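# Assemble the two printed desk lamp parts on the stand

## Task

Join the two printed parts so they match the completed desk lamp on the stand, and do it quickly.

## Robot and tools

ROBOT. Two arms, left_arm and right_arm, each with six revolute joints and a parallel two-finger gripper. left_arm is the robot's own left, on the +y side; the names do not refer to image sides. Root links in the scene frame: left_arm at (-0.029, +0.335, +0.087) m, right_arm at (-0.029, -0.335, +0.087) m, both turned slightly inward. Identical joint angles can put the two grippers in different poses.

FRAME. One scene frame, in metres. Origin at table-top height above the centre of the robot's foot; +x points forward over the table, +y to the robot's left, +z up. The table surface starts near x = +0.15 and may be rotated relative to the robot. Each gripper's fingers point along its own +z and close along its y. end_effector_position is the point between the pads, about 1 cm behind the tips. Reported positions and orientations can be off by a few centimetres, more when the arm reaches far.

ROW FORMAT. Every command row has 14 plain numbers, even when only one arm moves: left_arm waist, shoulder, elbow, wrist pitch, wrist yaw, wrist roll, left opening, then the same seven for right_arm. The joint numbers are absolute target angles in radians, on the same scale Joint positions prints; they are not offsets. Stated ranges: waist -2.880 to 2.880, shoulder 0.000 to 3.142, elbow 0.000 to 3.019, wrist pitch -1.693 to 1.571, wrist yaw -1.571 to 1.571, wrist roll -2.094 to 2.094. A true end can differ by up to 0.084 rad. A call is refused if a target exceeds an end by more than 0.084 and lies beyond the joint's current angle. Targets beyond the true end are clipped, and the result may then say "joint sent to its limit". Opening is absolute on -1 (closed) to +1 (fully open). Between those extremes the fingers go to the point where grip_measured reads the number sent. Sending 0 is a real command; to leave a gripper unchanged, repeat its present command.

TOOLS.
execute_actions(actions, cameras): actions is a list of up to 15 actions. Each action is a table of up to 15 rows, one row per 1/30 s control step. A short table repeats its final row until 15 steps have run. Camera images come back only when actions is empty or cameras requests them.
move(target, speed, blend, opening_speed, grip_force, blocking, cameras): target is one 14-number row or a list of up to 15 rows, visited in order. All joints move together, so gripper paths are curved, and nothing is avoided along the way. speed is the top speed in rad/s of whichever joint travels farthest (0.01 to 12.57, default 0.5); give one value or one per target. blend, in rad, rounds corners at intermediate targets; the default 0 stops at each. opening_speed is how fast the opening command ramps, in units per second on the -1..+1 scale, minimum 0.2. Use it for gentle closing. grip_force is the limit per finger pad in newtons, 10 to 50 (one number, or one per arm). It stays set until changed, and below full force the fingers close slowly. blocking=false returns after about 0.5 s while the motion continues, and a new move replaces it. A path is at least 0.5 s long, and the whole list must fit in 10 s.
wait(seconds 0 to 10, cameras): lets time pass with the last commands held; a running move keeps going.
stop(cameras): brakes a running move. Braking needs some distance.
zoom_image(camera, region=[x0,y0,x1,y1]): pixel box, at most 504x504, from that camera's newest image.
read_manual(section): licence texts only.
finished_scene(scene=1): ends the scene for good. The assembly has to stay correct with the robot let go.

LIMITS PER STEP. Each joint's driven target stays within a set lead of its measured angle: 0.716 waist and shoulder, 0.645 elbow, 0.69 wrist pitch, 1.84 wrist yaw, 3.24 wrist roll. If a row would move a gripper more than 110 mm from where it is now, that arm's targets are pulled back. Far targets therefore take several actions, and very small changes may not move at all. "joint command not followed" means a clearance check changed or dropped targets on some steps. That check does not stop the two grippers from colliding.

RESULTS. Joint positions and Joint velocities give one block per arm: six joints (rad, rad/s), then the pad gap (m; 0.094 when fully open). Joint targets shows what the joints are being driven toward now. Tool commands shows the current opening commands. The result also reports end_effector_position and end_effector_quat_wxyz. grip_measured is the opening on the command scale; with nothing held it reads slightly wide, and on a firm grasp it reads a little below the part's width. grip_effort_nm is the gripper motor's averaged effort, with negative meaning closing. It is not a pad force. Joint torques come in joint order, with positive toward larger angles; they include gravity and are noisy and offset. Calls that run actions also list some intermediate joint readings. A move adds a "move:" line: done; off_target (at rest more than 0.035 rad away); moving; held (a check withheld steps or the clearance check ended the path); or fault. limits=held marks withheld steps. Motor temperatures are reported, and MOTOR HOT appears from 85 °C. At 100 °C that arm goes limp and drops whatever it holds for 30 to 60 s or more.

CAMERAS. cam_head_left, cam_head_right, cam_bench, cam_left_wrist, cam_right_wrist, each 672x504. Pinhole-with-radial calibrations are provided. The fixed cameras may have shifted by a few millimetres or degrees, and the wrist cameras follow their hands and can lag during motion.

AVOID. Do not drop parts or let any part leave the table. Do not release a part that is still moving. Avoid fast impacts and hard pressing against fixed or heavy objects. Avoid any contact between the two arms, including one gripper closing on the other's fingers, since that can end the scene. Use modest speeds near contact, and do not command targets far past a contact point. Close slowly on fragile parts. Do not hold loads or outstretched poses longer than needed, to limit motor heat. Any arm stop costs. Move smoothly with little effort.

Each tool is called after "Request:" as name(argument=value, ...) on one line, values as JSON.

## Session

Request:
execute_actions(actions=[])

Scene clock: 0.00 s.
left_arm: end_effector_position=(+0.3846, +0.2168, +0.3849) grip_measured=+1.000 grip_effort_nm=n/a end_effector_quat_wxyz=(+0.172, +0.298, +0.879, -0.331) | right_arm: end_effector_position=(+0.3277, -0.1459, +0.2037) grip_measured=+1.000 grip_effort_nm=n/a end_effector_quat_wxyz=(+0.062, -0.514, +0.635, +0.574)
Joint positions: left_arm=[0.444 1.265 1.271 -1.315 0.64 0.492 0.094] | right_arm=[-0.39 1.827 1.181 -1.628 -0.968 -1.586 0.094]
Joint velocities: within noise
Joint torques (N m): no reading
Motor temperatures (°C): left_arm=[26 24 25 24 25 26 23] | right_arm=[26 28 25 25 24 24 25]
Heat: left arm: hottest waist 26 °C; right arm: hottest shoulder 28 °C.
Joint targets: left_arm=[0.445 1.270 1.290 -1.314 0.640 0.492] | right_arm=[-0.391 1.831 1.197 -1.630 -0.968 -1.586]
Tool commands: left_gripper/opening=+1.0 right_gripper/opening=+1.0

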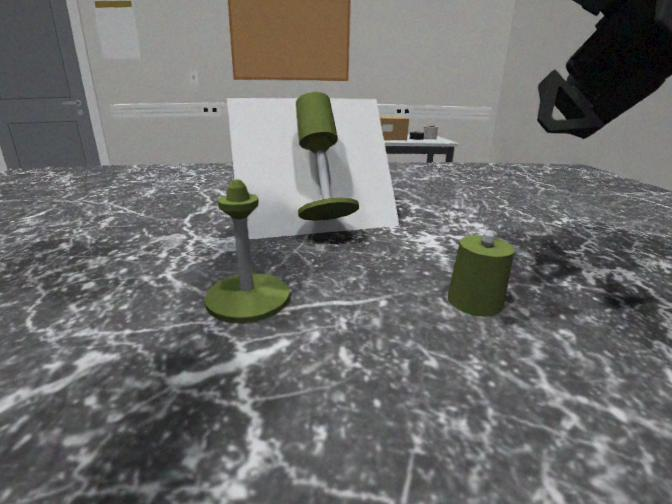

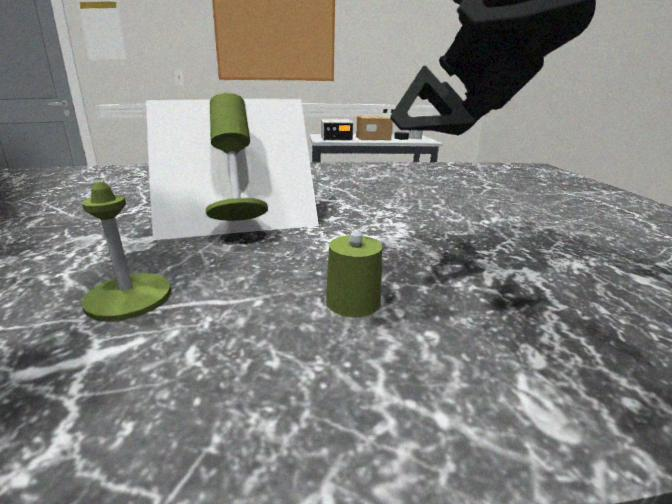

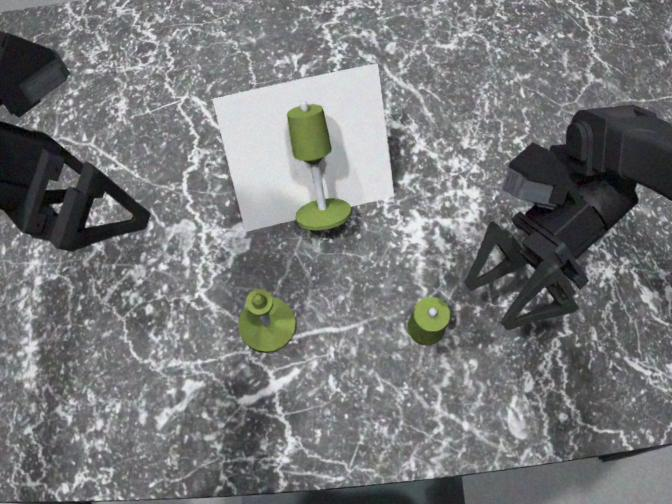

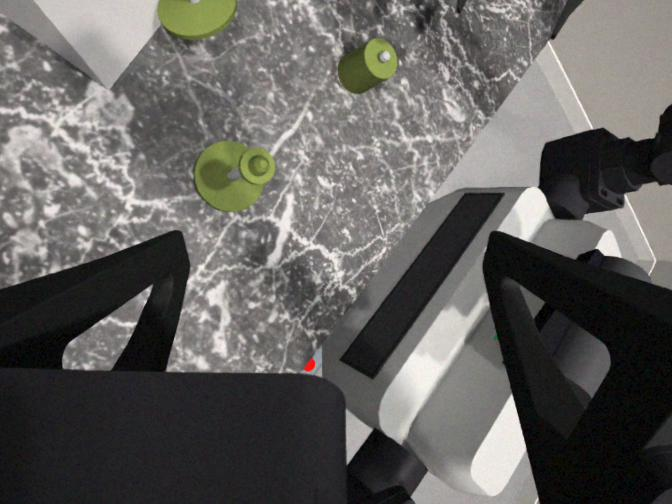

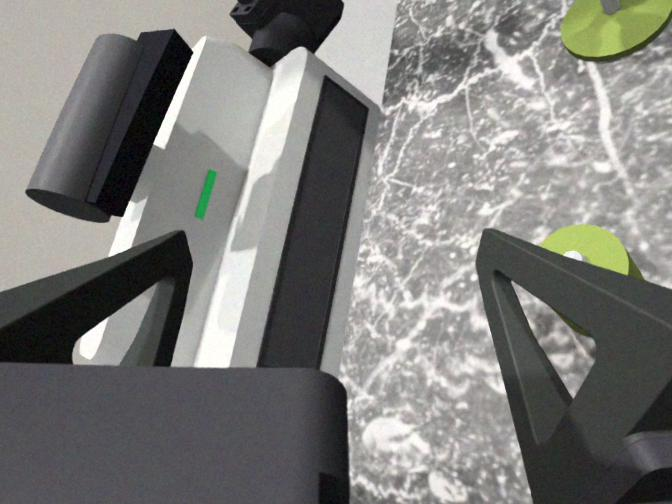

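Request:
zoom_image(camera="cam_head_left", region=[220, 80, 420, 250])

Request:
zoom_image(camera="cam_bench", region=[220, 80, 460, 360])

Request:
zoom_image(camera="cam_head_left", region=[180, 160, 540, 340])

Scaled by 2.520 from the camera's 672x504 image, which has a finer 960x720 frame.

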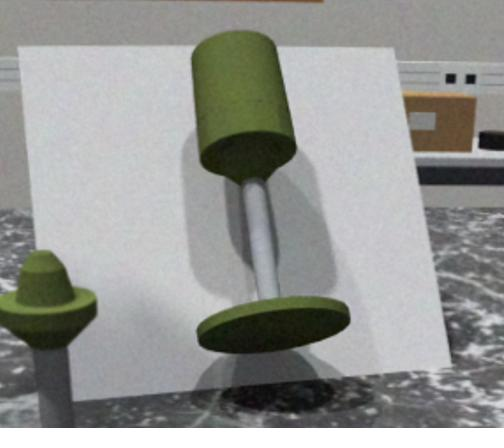

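Scaled by 1.800 from the camera's 672x504 image, which has a finer 960x720 frame.

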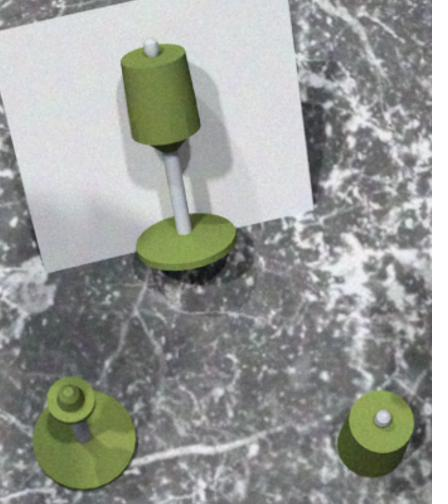

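Scaled by 1.400 from the camera's 672x504 image, which has a finer 960x720 frame.

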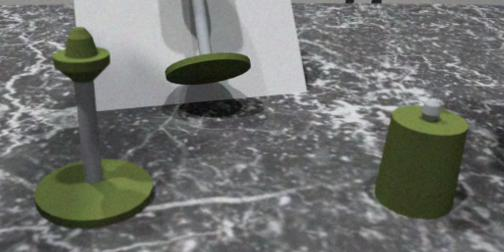

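Request:
move(target=[1.5,1.27,1.29,-1.314,0.64,0.492,1,0.032,1.699,1.188,-1.063,0.106,0,1], speed=1.2, cameras=["cam_right_wrist","cam_head_left","cam_head_right","cam_bench"])

Scene clock: 67.47 s.
left_arm: end_effector_position=(+0.3113, +0.6318, +0.3512) grip_measured=+1.000 grip_effort_nm=0.00 end_effector_quat_wxyz=(+0.265, -0.189, +0.926, -0.190) | right_arm: end_effector_position=(+0.3728, -0.1025, +0.1414) grip_measured=+1.000 grip_effort_nm=0.03 end_effector_quat_wxyz=(-0.015, -0.292, +0.956, -0.002)
Joint positions: left_arm=[1.491 1.265 1.271 -1.315 0.64 0.492 0.094] | right_arm=[0.03 1.714 1.181 -1.072 0.102 -0.014 0.094]
Joint torques (N m): left_arm=[0.62 -11.81 9.13 0.77 0.42 0.02] | right_arm=[1.9 -17.03 9.98 1.01 0.06 0.1]
Motor temperatures (°C): left_arm=[26 26 34 24 26 26 23] | right_arm=[26 33 31 25 24 24 25]
Heat: left arm: hottest elbow 34 °C; right arm: hottest shoulder 33 °C.
Joint targets: left_arm=[1.500 1.270 1.290 -1.314 0.640 0.492] | right_arm=[0.032 1.699 1.188 -1.063 0.106 0.000]
move: done
camera_calibration:
cam_right_wrist: T_world_to_cam=[[0.551543, -0.834145, 0.00164788, -0.292185], [-0.656189, -0.432657, 0.618243, 0.114359], [-0.514991, -0.342069, -0.785986, 0.393137], [0, 0, 0, 1]] pos_world=[0.438656, -0.0597664, 0.23878]
Images, in order (width x height): cam_head_left 672x504, cam_head_right 672x504, cam_bench 672x504, cam_right_wrist 672x504.

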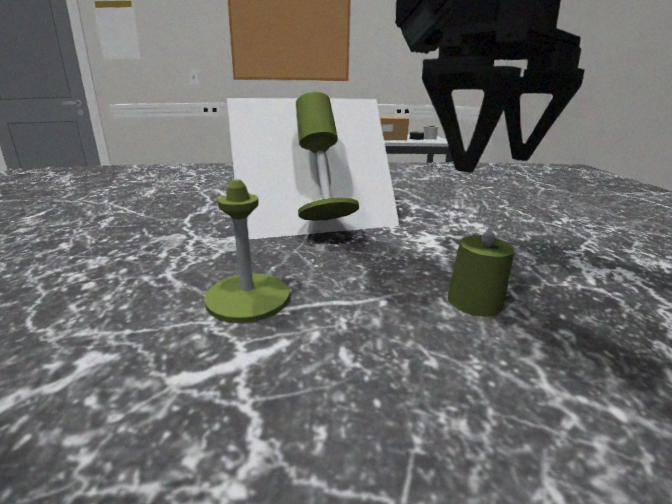

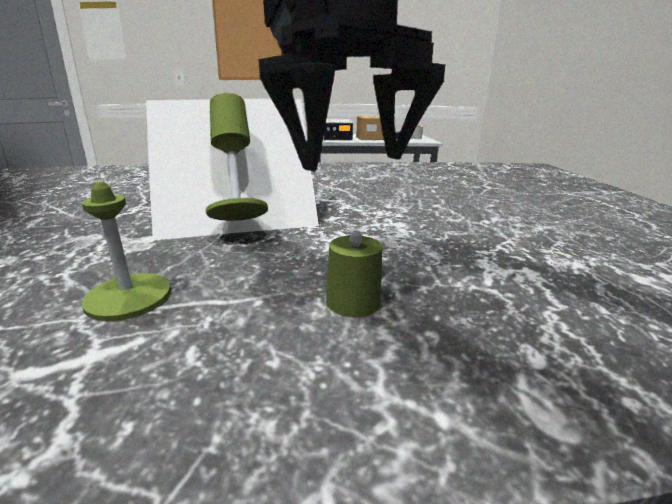

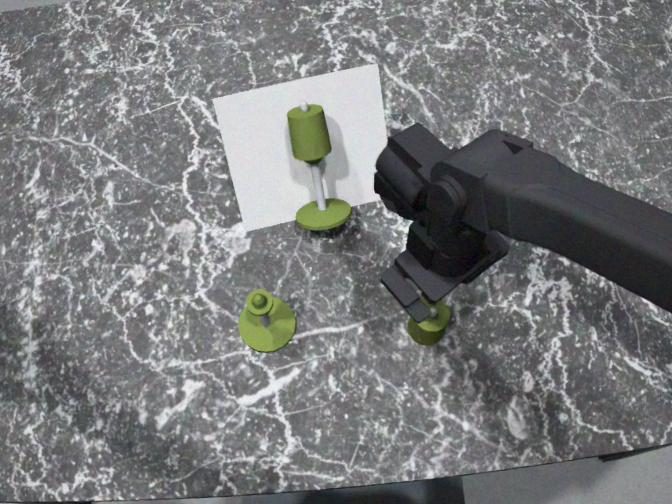

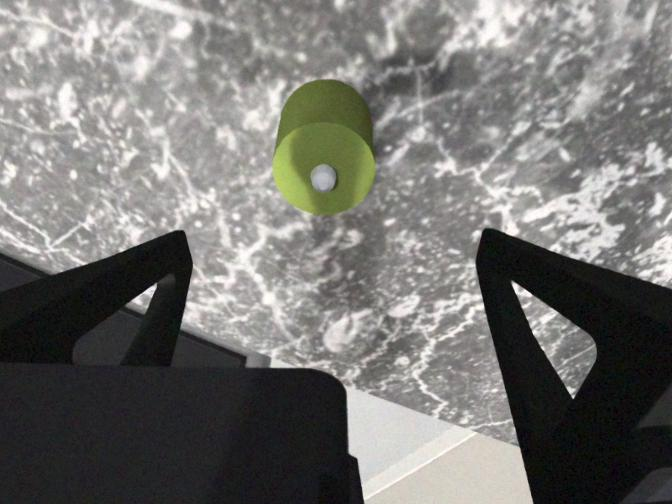

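Request:
move(target=[[1.5,1.27,1.29,-1.314,0.64,0.492,1,0.021,1.82,1.045,-0.768,0.106,0,1],[1.5,1.27,1.29,-1.314,0.64,0.492,1,0.021,1.82,1.045,-0.768,0.106,0,-0.15]], speed=0.6, grip_force=35, opening_speed=0.8, cameras=["cam_right_wrist","cam_head_left","cam_head_right"])

Scene clock: 81.70 s.
left_arm: end_effector_position=(+0.3113, +0.6318, +0.3512) grip_measured=+1.000 grip_effort_nm=0.00 end_effector_quat_wxyz=(+0.265, -0.189, +0.926, -0.190) | right_arm: end_effector_position=(+0.3642, -0.0980, +0.0571) grip_measured=+0.013 grip_effort_nm=-0.66 end_effector_quat_wxyz=(+0.013, -0.289, +0.957, +0.005)
Joint positions: left_arm=[1.491 1.265 1.271 -1.315 0.64 0.492 0.094] | right_arm=[0.029 1.81 1.042 -0.778 0.103 -0.014 0.048]
Joint torques (N m): left_arm=[0.73 -11.63 9.09 0.79 0.41 0.03] | right_arm=[1.03 -15.09 8.35 1.14 0.03 0.1]
Heat: left arm: hottest elbow 35 °C; right arm: hottest shoulder 33 °C.
Joint targets: left_arm=[1.500 1.270 1.290 -1.314 0.640 0.492] | right_arm=[0.021 1.820 1.045 -0.768 0.106 0.000]
grip_force (N): 35, 35
move: done
camera_calibration:
cam_right_wrist: T_world_to_cam=[[0.545252, -0.838268, 0.00264105, -0.281742], [-0.689137, -0.446451, 0.570765, 0.176113], [-0.477275, -0.313031, -0.821109, 0.31521], [0, 0, 0, 1]] pos_world=[0.425428, -0.0588789, 0.159047]
Images, in order (width x height): cam_head_left 672x504, cam_head_right 672x504, cam_right_wrist 672x504.

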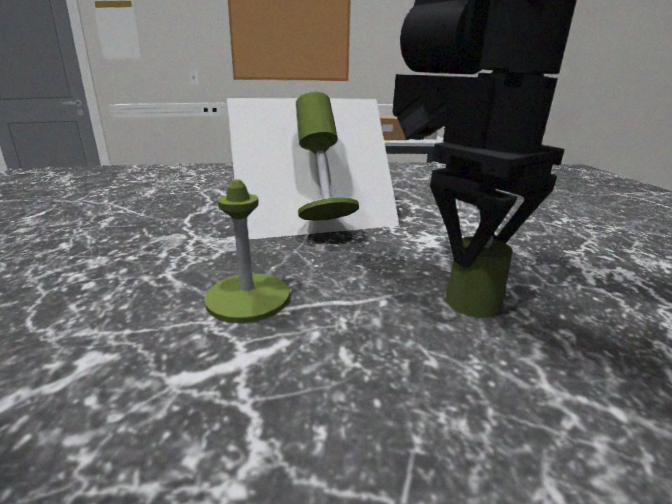

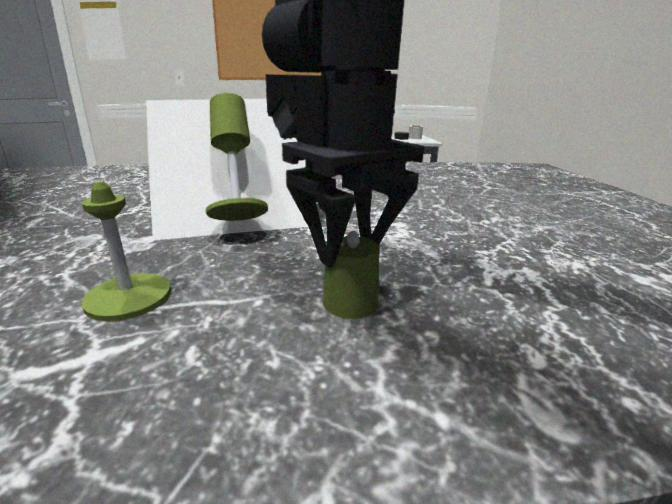

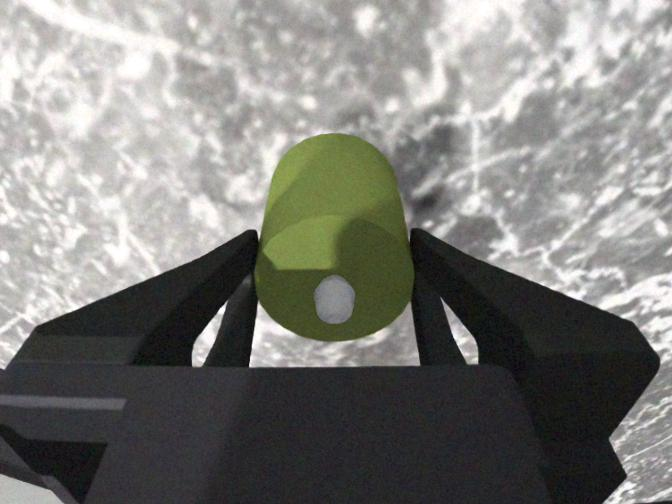

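Request:
move(target=[[1.5,1.27,1.29,-1.314,0.64,0.492,1,0.068,1.606,1.252,-1.224,0.105,0,-0.15],[1.5,1.27,1.29,-1.314,0.64,0.492,1,0.362,2.065,1.864,-1.408,0.099,0,-0.15]], speed=0.7, blend=[0.05,0], cameras=["cam_right_wrist","cam_head_left","cam_head_right","cam_bench"])

Scene clock: 98.37 s.
left_arm: end_effector_position=(+0.3113, +0.6318, +0.3512) grip_measured=+1.000 grip_effort_nm=0.00 end_effector_quat_wxyz=(+0.265, -0.189, +0.926, -0.190) | right_arm: end_effector_position=(+0.3639, +0.1288, +0.2108) grip_measured=+0.010 grip_effort_nm=-0.72 end_effector_quat_wxyz=(-0.009, -0.450, +0.893, -0.006)
Joint positions: left_arm=[1.491 1.265 1.271 -1.315 0.64 0.492 0.094] | right_arm=[0.37 2.043 1.812 -1.4 0.101 -0.013 0.047]
Joint torques (N m): left_arm=[0.85 -11.69 9.13 0.75 0.43 0.03] | right_arm=[1.61 -20.37 15.21 0.21 -0.14 0.1]
Heat: left arm: hottest elbow 36 °C; right arm: hottest shoulder 32 °C.
Joint targets: left_arm=[1.500 1.270 1.290 -1.314 0.640 0.492] | right_arm=[0.362 2.065 1.864 -1.408 0.099 0.000]
grip_force (N): 35, 35
move: off_target (right_arm); right_arm: the elbow is farthest, 0.052 rad from its target
camera_calibration:
cam_right_wrist: T_world_to_cam=[[0.798087, -0.602492, 0.00773031, -0.215225], [-0.480473, -0.628609, 0.611553, 0.128438], [-0.363596, -0.491787, -0.791166, 0.487591], [0, 0, 0, 1]] pos_world=[0.410765, 0.190857, 0.308882]
Images, in order (width x height): cam_head_left 672x504, cam_head_right 672x504, cam_bench 672x504, cam_right_wrist 672x504.

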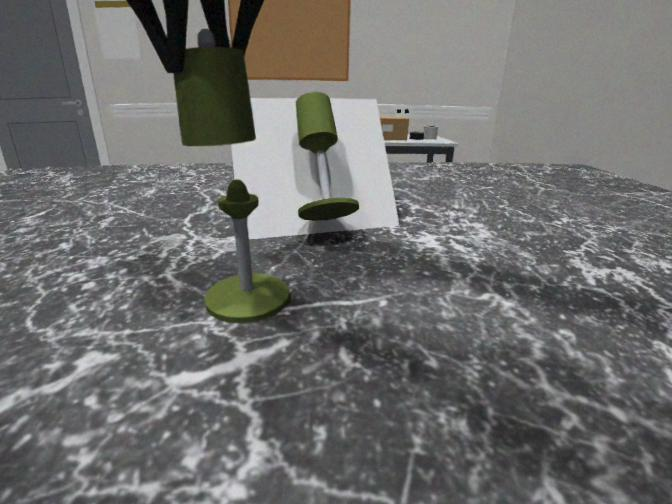

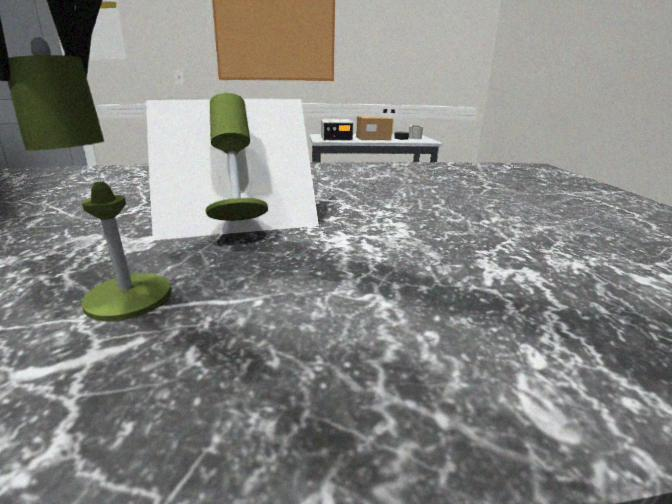

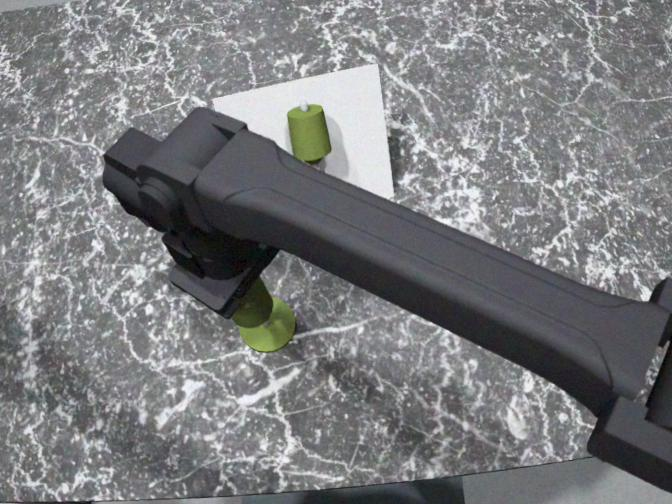

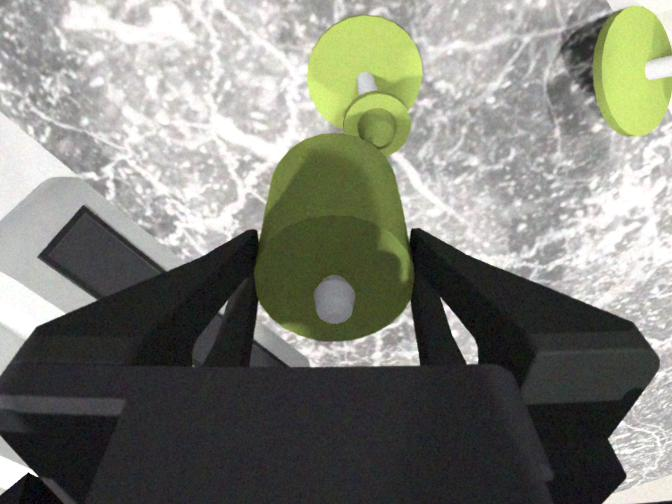

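Request:
move(target=[1.5,1.27,1.29,-1.314,0.64,0.492,1,0.327,2.05,1.83,-1.366,0.098,0,-0.15], speed=0.5, cameras=["cam_right_wrist","cam_head_left","cam_head_right"])

Scene clock: 112.20 s.
left_arm: end_effector_position=(+0.3113, +0.6318, +0.3512) grip_measured=+1.000 grip_effort_nm=0.00 end_effector_quat_wxyz=(+0.265, -0.189, +0.926, -0.190) | right_arm: end_effector_position=(+0.3871, +0.1169, +0.2081) grip_measured=+0.010 grip_effort_nm=-0.72 end_effector_quat_wxyz=(-0.001, -0.430, +0.903, -0.001)
Joint positions: left_arm=[1.491 1.265 1.271 -1.315 0.64 0.492 0.094] | right_arm=[0.328 2.043 1.812 -1.376 0.101 -0.013 0.047]
Joint torques (N m): left_arm=[0.67 -11.63 9.16 0.73 0.43 0.03] | right_arm=[2.26 -21.77 12.27 1.09 -0.18 0.1]
Motor temperatures (°C): left_arm=[26 26 36 24 26 26 23] | right_arm=[26 32 36 25 24 24 26]
Heat: left arm: hottest elbow 36 °C; right arm: hottest elbow 36 °C.
Joint targets: left_arm=[1.500 1.270 1.290 -1.314 0.640 0.492] | right_arm=[0.327 2.050 1.830 -1.366 0.098 0.000]
grip_force (N): 35, 35
move: done
camera_calibration:
cam_right_wrist: T_world_to_cam=[[0.770619, -0.637265, 0.00631634, -0.22603], [-0.514709, -0.616511, 0.595809, 0.148868], [-0.375795, -0.462393, -0.803101, 0.491767], [0, 0, 0, 1]] pos_world=[0.43561, 0.175127, 0.307669]
Images, in order (width x height): cam_head_left 672x504, cam_head_right 672x504, cam_right_wrist 672x504.

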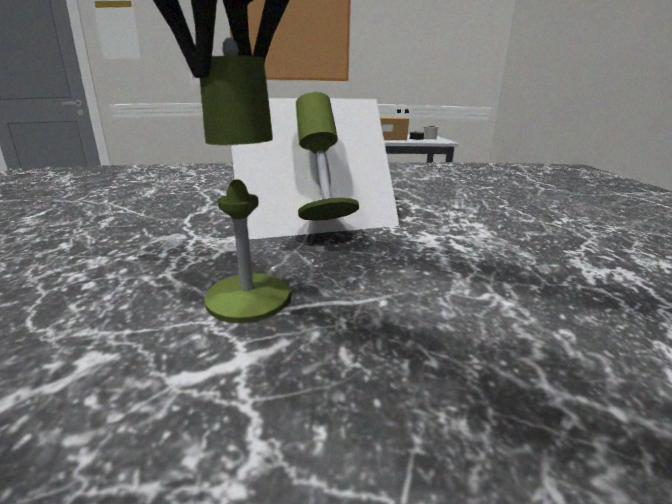

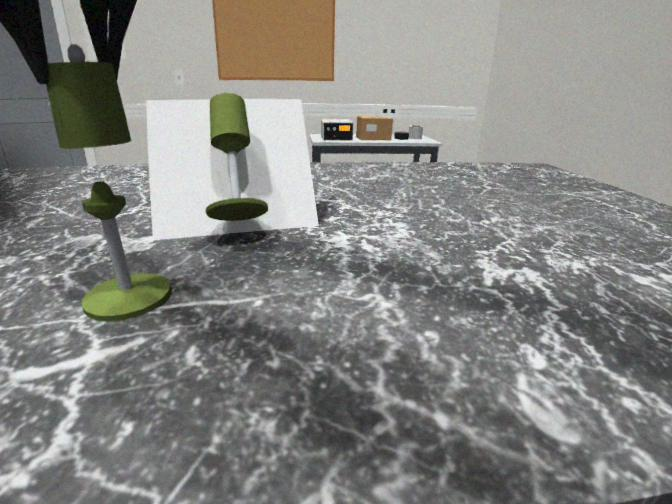

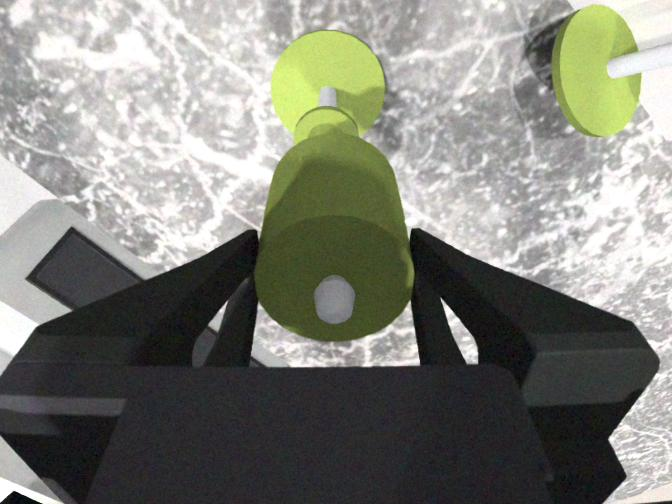

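Request:
zoom_image(camera="cam_head_left", region=[180, 40, 300, 240])

Request:
zoom_image(camera="cam_head_right", region=[40, 40, 160, 240])

Request:
zoom_image(camera="cam_right_wrist", region=[230, 20, 430, 350])

Scaled by 2.520 from the camera's 672x504 image, which has a finer 960x720 frame.

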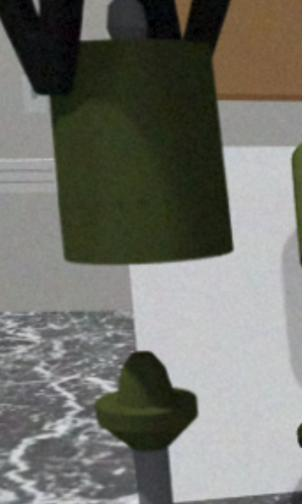

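Scaled by 2.520 from the camera's 672x504 image, which has a finer 960x720 frame.

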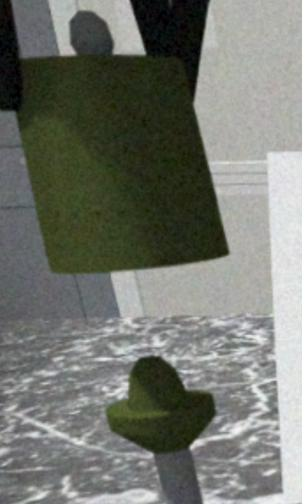

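Scaled by 1.527 from the camera's 672x504 image, which has a finer 960x720 frame.

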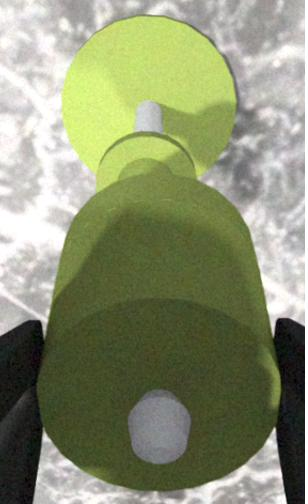

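Request:
move(target=[1.5,1.27,1.29,-1.314,0.64,0.492,1,0.329,2.07,1.795,-1.308,0.098,0,-0.15], speed=0.15, cameras=["cam_right_wrist","cam_head_left","cam_head_right"])

Request:
zoom_image(camera="cam_head_left", region=[180, 60, 300, 220])

Request:
zoom_image(camera="cam_head_right", region=[40, 60, 160, 220])

Scene clock: 143.13 s.
left_arm: end_effector_position=(+0.3113, +0.6318, +0.3512) grip_measured=+1.000 grip_effort_nm=0.00 end_effector_quat_wxyz=(+0.265, -0.189, +0.926, -0.190) | right_arm: end_effector_position=(+0.3924, +0.1242, +0.2016) grip_measured=+0.010 grip_effort_nm=-0.71 end_effector_quat_wxyz=(+0.017, -0.428, +0.903, +0.008)
Joint positions: left_arm=[1.491 1.265 1.271 -1.315 0.64 0.492 0.094] | right_arm=[0.328 2.044 1.796 -1.318 0.101 -0.013 0.047]
Joint torques (N m): left_arm=[0.62 -11.4 9.06 0.8 0.4 0.03] | right_arm=[2.43 -20.25 10.62 1.13 -0.18 0.1]
Heat: left arm: hottest elbow 37 °C; right arm: hottest elbow 37 °C.
Joint targets: left_arm=[1.500 1.270 1.290 -1.314 0.640 0.492] | right_arm=[0.329 2.070 1.795 -1.308 0.098 0.000]
grip_force (N): 35, 35
move: done
camera_calibration:
cam_right_wrist: T_world_to_cam=[[0.767872, -0.640572, 0.0063664, -0.223846], [-0.53217, -0.632333, 0.562983, 0.175392], [-0.356605, -0.435687, -0.826444, 0.485893], [0, 0, 0, 1]] pos_world=[0.438496, 0.179214, 0.304246]
Images, in order (width x height): cam_head_left 672x504, cam_head_right 672x504, cam_right_wrist 672x504.

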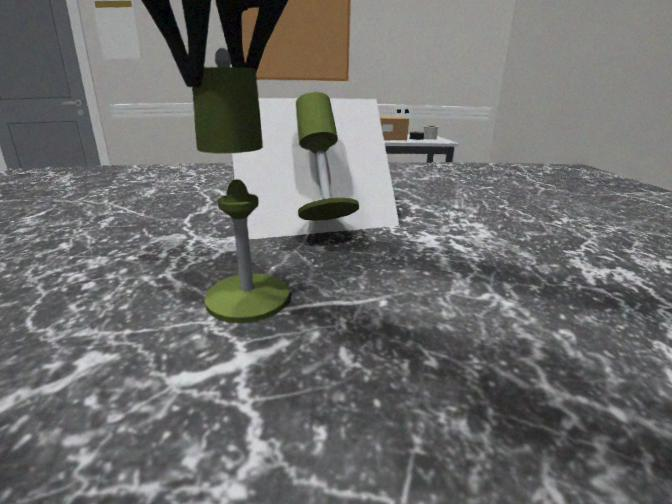

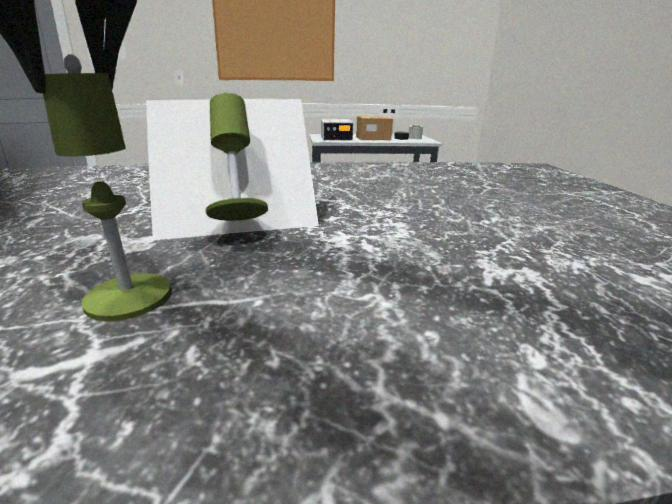

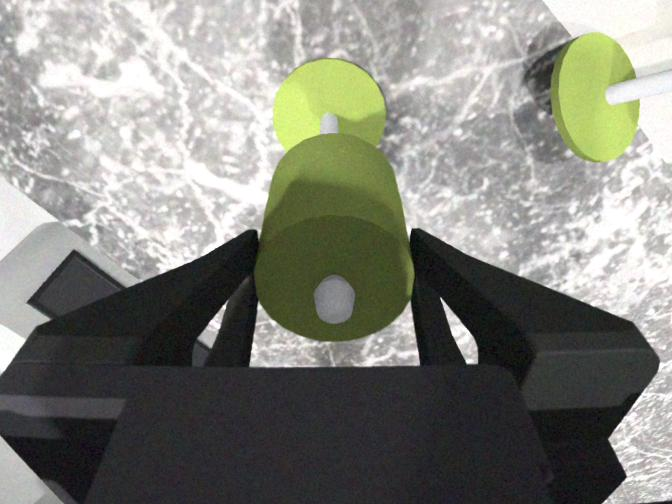

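Scaled by 3.150 from the camera's 672x504 image, which has a finer 960x720 frame.

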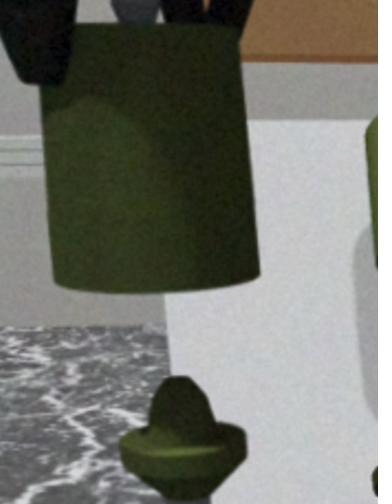

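Scaled by 3.150 from the camera's 672x504 image, which has a finer 960x720 frame.

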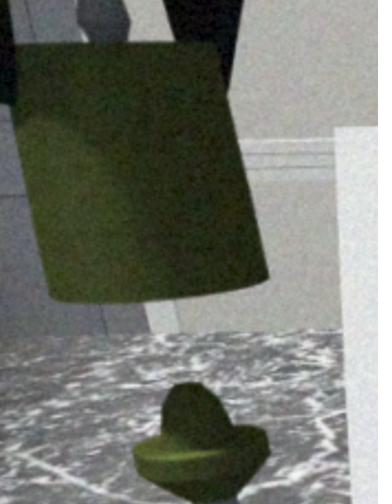

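Request:
move(target=[1.5,1.27,1.29,-1.314,0.64,0.492,1,0.332,2.087,1.777,-1.309,0.098,0,-0.15], speed=0.15, cameras=["cam_right_wrist","cam_head_left","cam_head_right"])

Request:
zoom_image(camera="cam_head_left", region=[180, 60, 300, 220])

Request:
zoom_image(camera="cam_head_right", region=[40, 60, 160, 220])

Scene clock: 160.90 s.
left_arm: end_effector_position=(+0.3113, +0.6318, +0.3512) grip_measured=+1.000 grip_effort_nm=0.00 end_effector_quat_wxyz=(+0.265, -0.189, +0.926, -0.190) | right_arm: end_effector_position=(+0.3866, +0.1202, +0.1824) grip_measured=+0.010 grip_effort_nm=-0.72 end_effector_quat_wxyz=(+0.000, -0.430, +0.903, -0.001)
Joint positions: left_arm=[1.491 1.265 1.271 -1.315 0.64 0.492 0.094] | right_arm=[0.328 2.065 1.776 -1.318 0.101 -0.013 0.047]
Joint torques (N m): left_arm=[0.67 -11.69 9.13 0.77 0.4 0.03] | right_arm=[2.73 -20.72 10.62 1.01 -0.18 0.1]
Heat: left arm: hottest elbow 37 °C; right arm: hottest elbow 35 °C.
Joint targets: left_arm=[1.500 1.270 1.290 -1.314 0.640 0.492] | right_arm=[0.332 2.087 1.777 -1.309 0.098 0.000]
grip_force (N): 35, 35
move: done
camera_calibration:
cam_right_wrist: T_world_to_cam=[[0.770535, -0.637367, 0.00628389, -0.223162], [-0.515344, -0.617155, 0.594593, 0.166529], [-0.375095, -0.461393, -0.804003, 0.472241], [0, 0, 0, 1]] pos_world=[0.434909, 0.178426, 0.282068]
Images, in order (width x height): cam_head_left 672x504, cam_head_right 672x504, cam_right_wrist 672x504.

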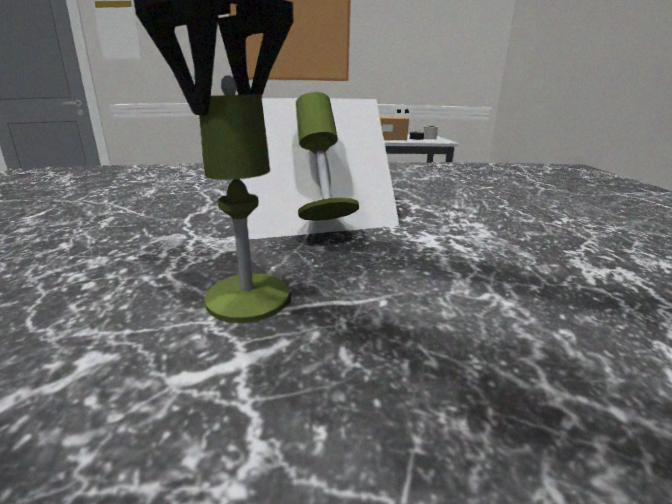

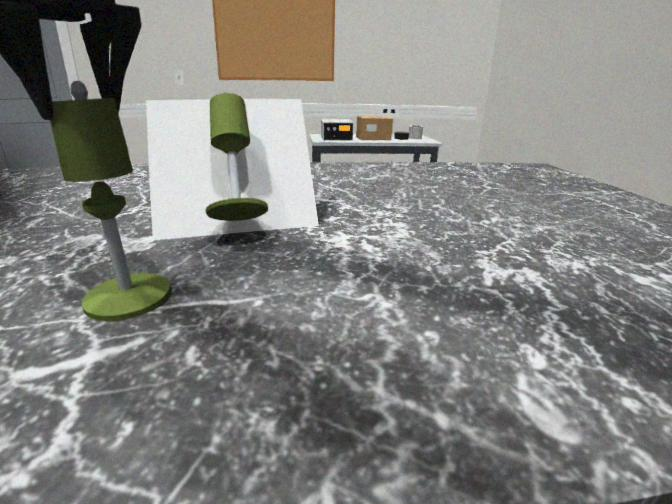

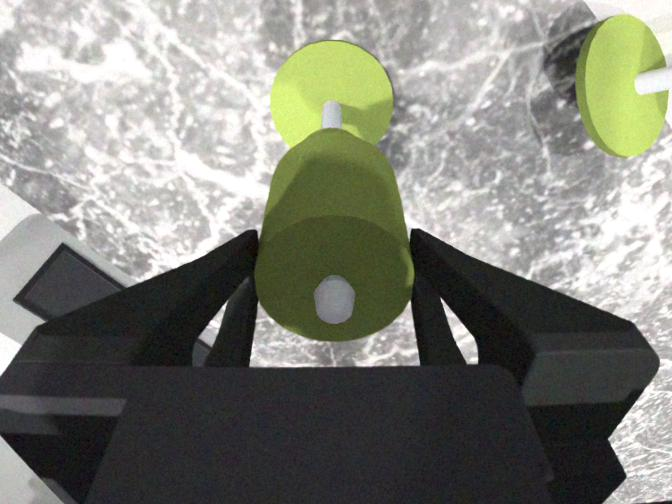

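Scaled by 3.150 from the camera's 672x504 image, which has a finer 960x720 frame.

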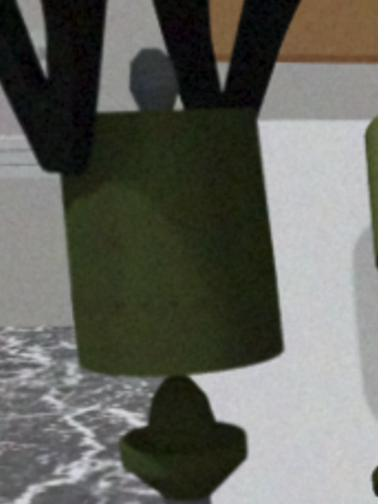

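Scaled by 3.150 from the camera's 672x504 image, which has a finer 960x720 frame.

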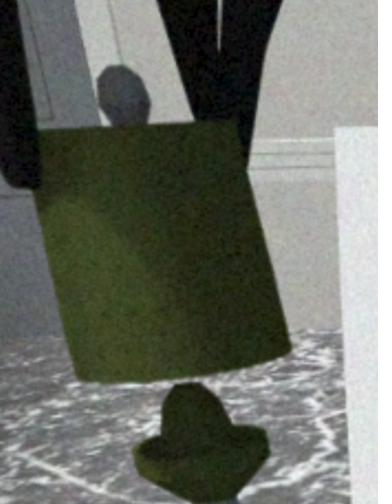

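Request:
move(target=[1.5,1.27,1.29,-1.314,0.64,0.492,1,0.332,2.103,1.771,-1.287,0.098,0,-0.15], speed=0.15, cameras=["cam_head_left","cam_head_right"])

Request:
zoom_image(camera="cam_head_left", region=[180, 60, 300, 220])

Request:
zoom_image(camera="cam_head_right", region=[40, 60, 160, 220])

Scene clock: 174.83 s.
left_arm: end_effector_position=(+0.3113, +0.6318, +0.3512) grip_measured=+1.000 grip_effort_nm=0.00 end_effector_quat_wxyz=(+0.265, -0.189, +0.926, -0.190) | right_arm: end_effector_position=(+0.3876, +0.1231, +0.1725) grip_measured=+0.010 grip_effort_nm=-0.72 end_effector_quat_wxyz=(+0.001, -0.430, +0.903, +0.000)
Joint positions: left_arm=[1.491 1.265 1.271 -1.315 0.64 0.492 0.094] | right_arm=[0.328 2.078 1.771 -1.297 0.101 -0.013 0.047]
Joint torques (N m): left_arm=[0.73 -11.58 9.16 0.75 0.39 0.01] | right_arm=[2.73 -20.54 10.44 1.07 -0.18 0.1]
Motor temperatures (°C): left_arm=[26 27 38 24 26 26 23] | right_arm=[26 37 37 25 24 24 27]
Heat: left arm: hottest elbow 38 °C; right arm: hottest shoulder 37 °C.
Joint targets: left_arm=[1.500 1.270 1.290 -1.314 0.640 0.492] | right_arm=[0.332 2.103 1.771 -1.287 0.098 0.000]
grip_force (N): 35, 35
move: done
Images, in order (width x height): cam_head_left 672x504, cam_head_right 672x504.

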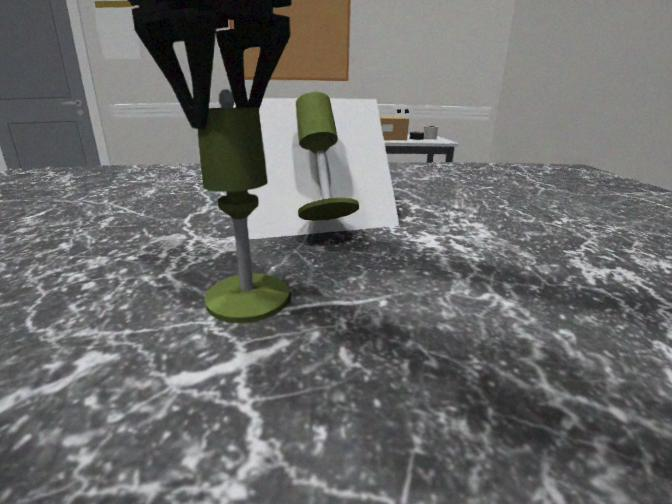

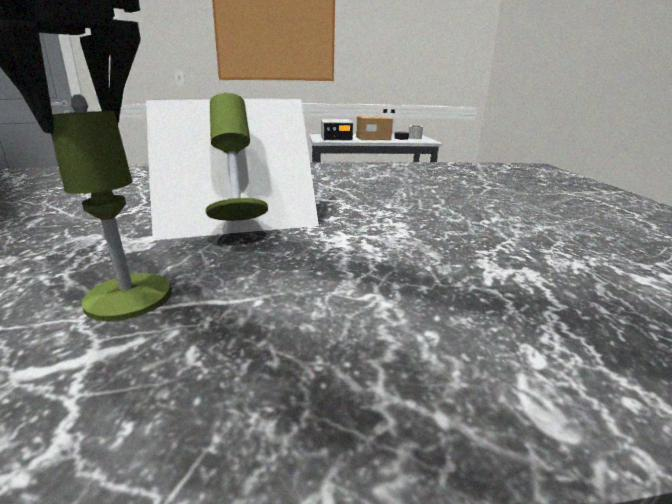

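Scaled by 3.150 from the camera's 672x504 image, which has a finer 960x720 frame.

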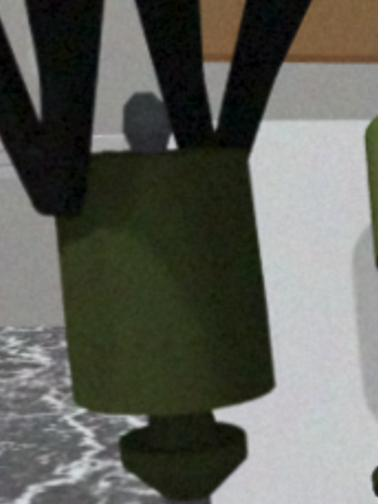

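Scaled by 3.150 from the camera's 672x504 image, which has a finer 960x720 frame.

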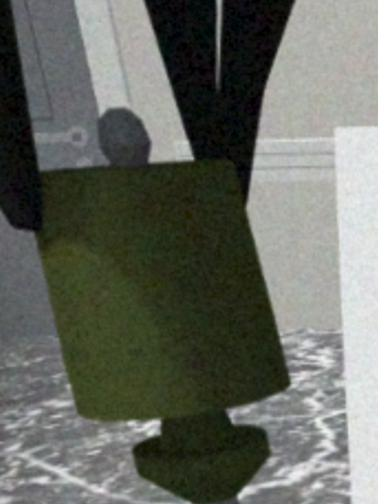

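Request:
move(target=[1.5,1.27,1.29,-1.314,0.64,0.492,1,0.325,2.112,1.770,-1.277,0.098,0,-0.15], speed=0.1, cameras=["cam_head_left","cam_head_right","cam_right_wrist"])

Request:
zoom_image(camera="cam_head_left", region=[180, 80, 300, 240])

Request:
zoom_image(camera="cam_head_right", region=[40, 80, 160, 240])

Scene clock: 182.93 s.
left_arm: end_effector_position=(+0.3113, +0.6318, +0.3512) grip_measured=+1.000 grip_effort_nm=0.00 end_effector_quat_wxyz=(+0.265, -0.189, +0.926, -0.190) | right_arm: end_effector_position=(+0.3886, +0.1250, +0.1681) grip_measured=+0.010 grip_effort_nm=-0.72 end_effector_quat_wxyz=(+0.002, -0.430, +0.903, +0.001)
Joint positions: left_arm=[1.491 1.265 1.271 -1.315 0.64 0.492 0.094] | right_arm=[0.328 2.085 1.771 -1.287 0.101 -0.013 0.047]
Joint torques (N m): left_arm=[0.67 -11.63 9.11 0.75 0.41 0.02] | right_arm=[2.14 -20.54 10.29 1.09 -0.18 0.1]
Heat: left arm: hottest elbow 38 °C; right arm: hottest shoulder 37 °C.
Joint targets: left_arm=[1.500 1.270 1.290 -1.314 0.640 0.492] | right_arm=[0.325 2.112 1.770 -1.277 0.098 0.000]
grip_force (N): 35, 35
move: done
camera_calibration:
cam_right_wrist: T_world_to_cam=[[0.770226, -0.637739, 0.00637536, -0.221543], [-0.517533, -0.619143, 0.590611, 0.180702], [-0.372709, -0.458204, -0.806931, 0.462962], [0, 0, 0, 1]] pos_world=[0.436708, 0.182725, 0.268266]
Images, in order (width x height): cam_head_left 672x504, cam_head_right 672x504, cam_right_wrist 672x504.

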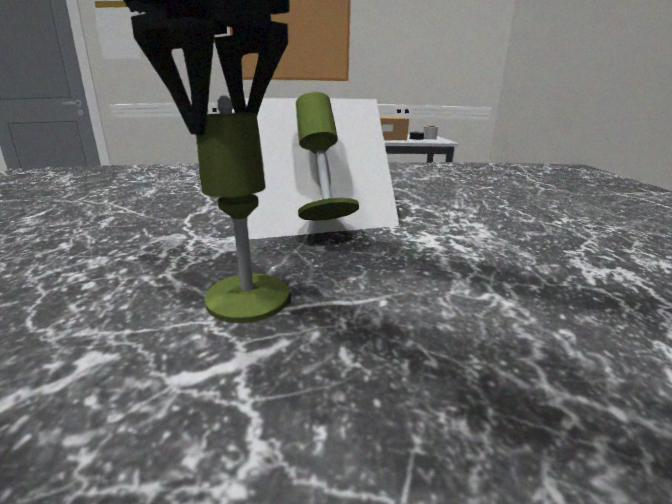

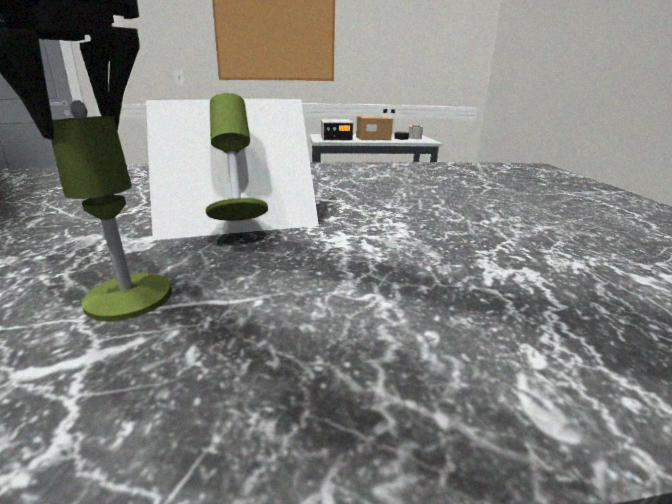

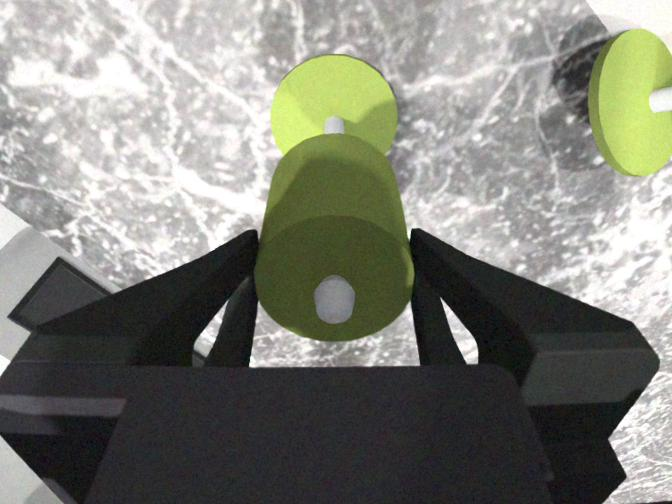

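Scaled by 3.150 from the camera's 672x504 image, which has a finer 960x720 frame.

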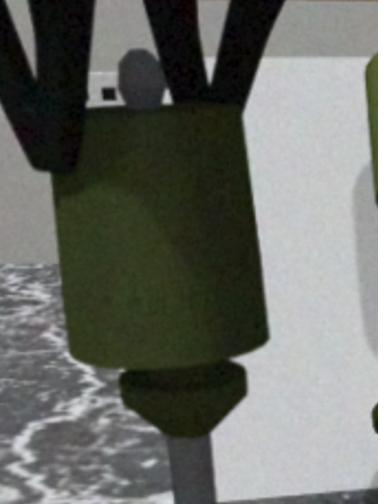

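Scaled by 3.150 from the camera's 672x504 image, which has a finer 960x720 frame.

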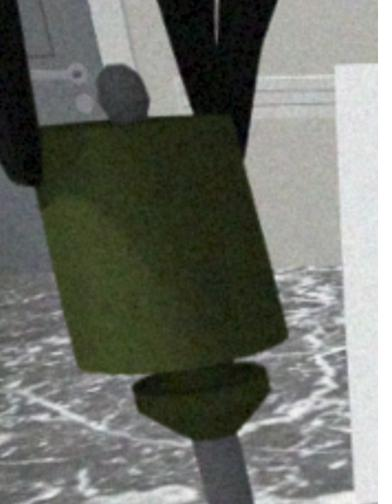

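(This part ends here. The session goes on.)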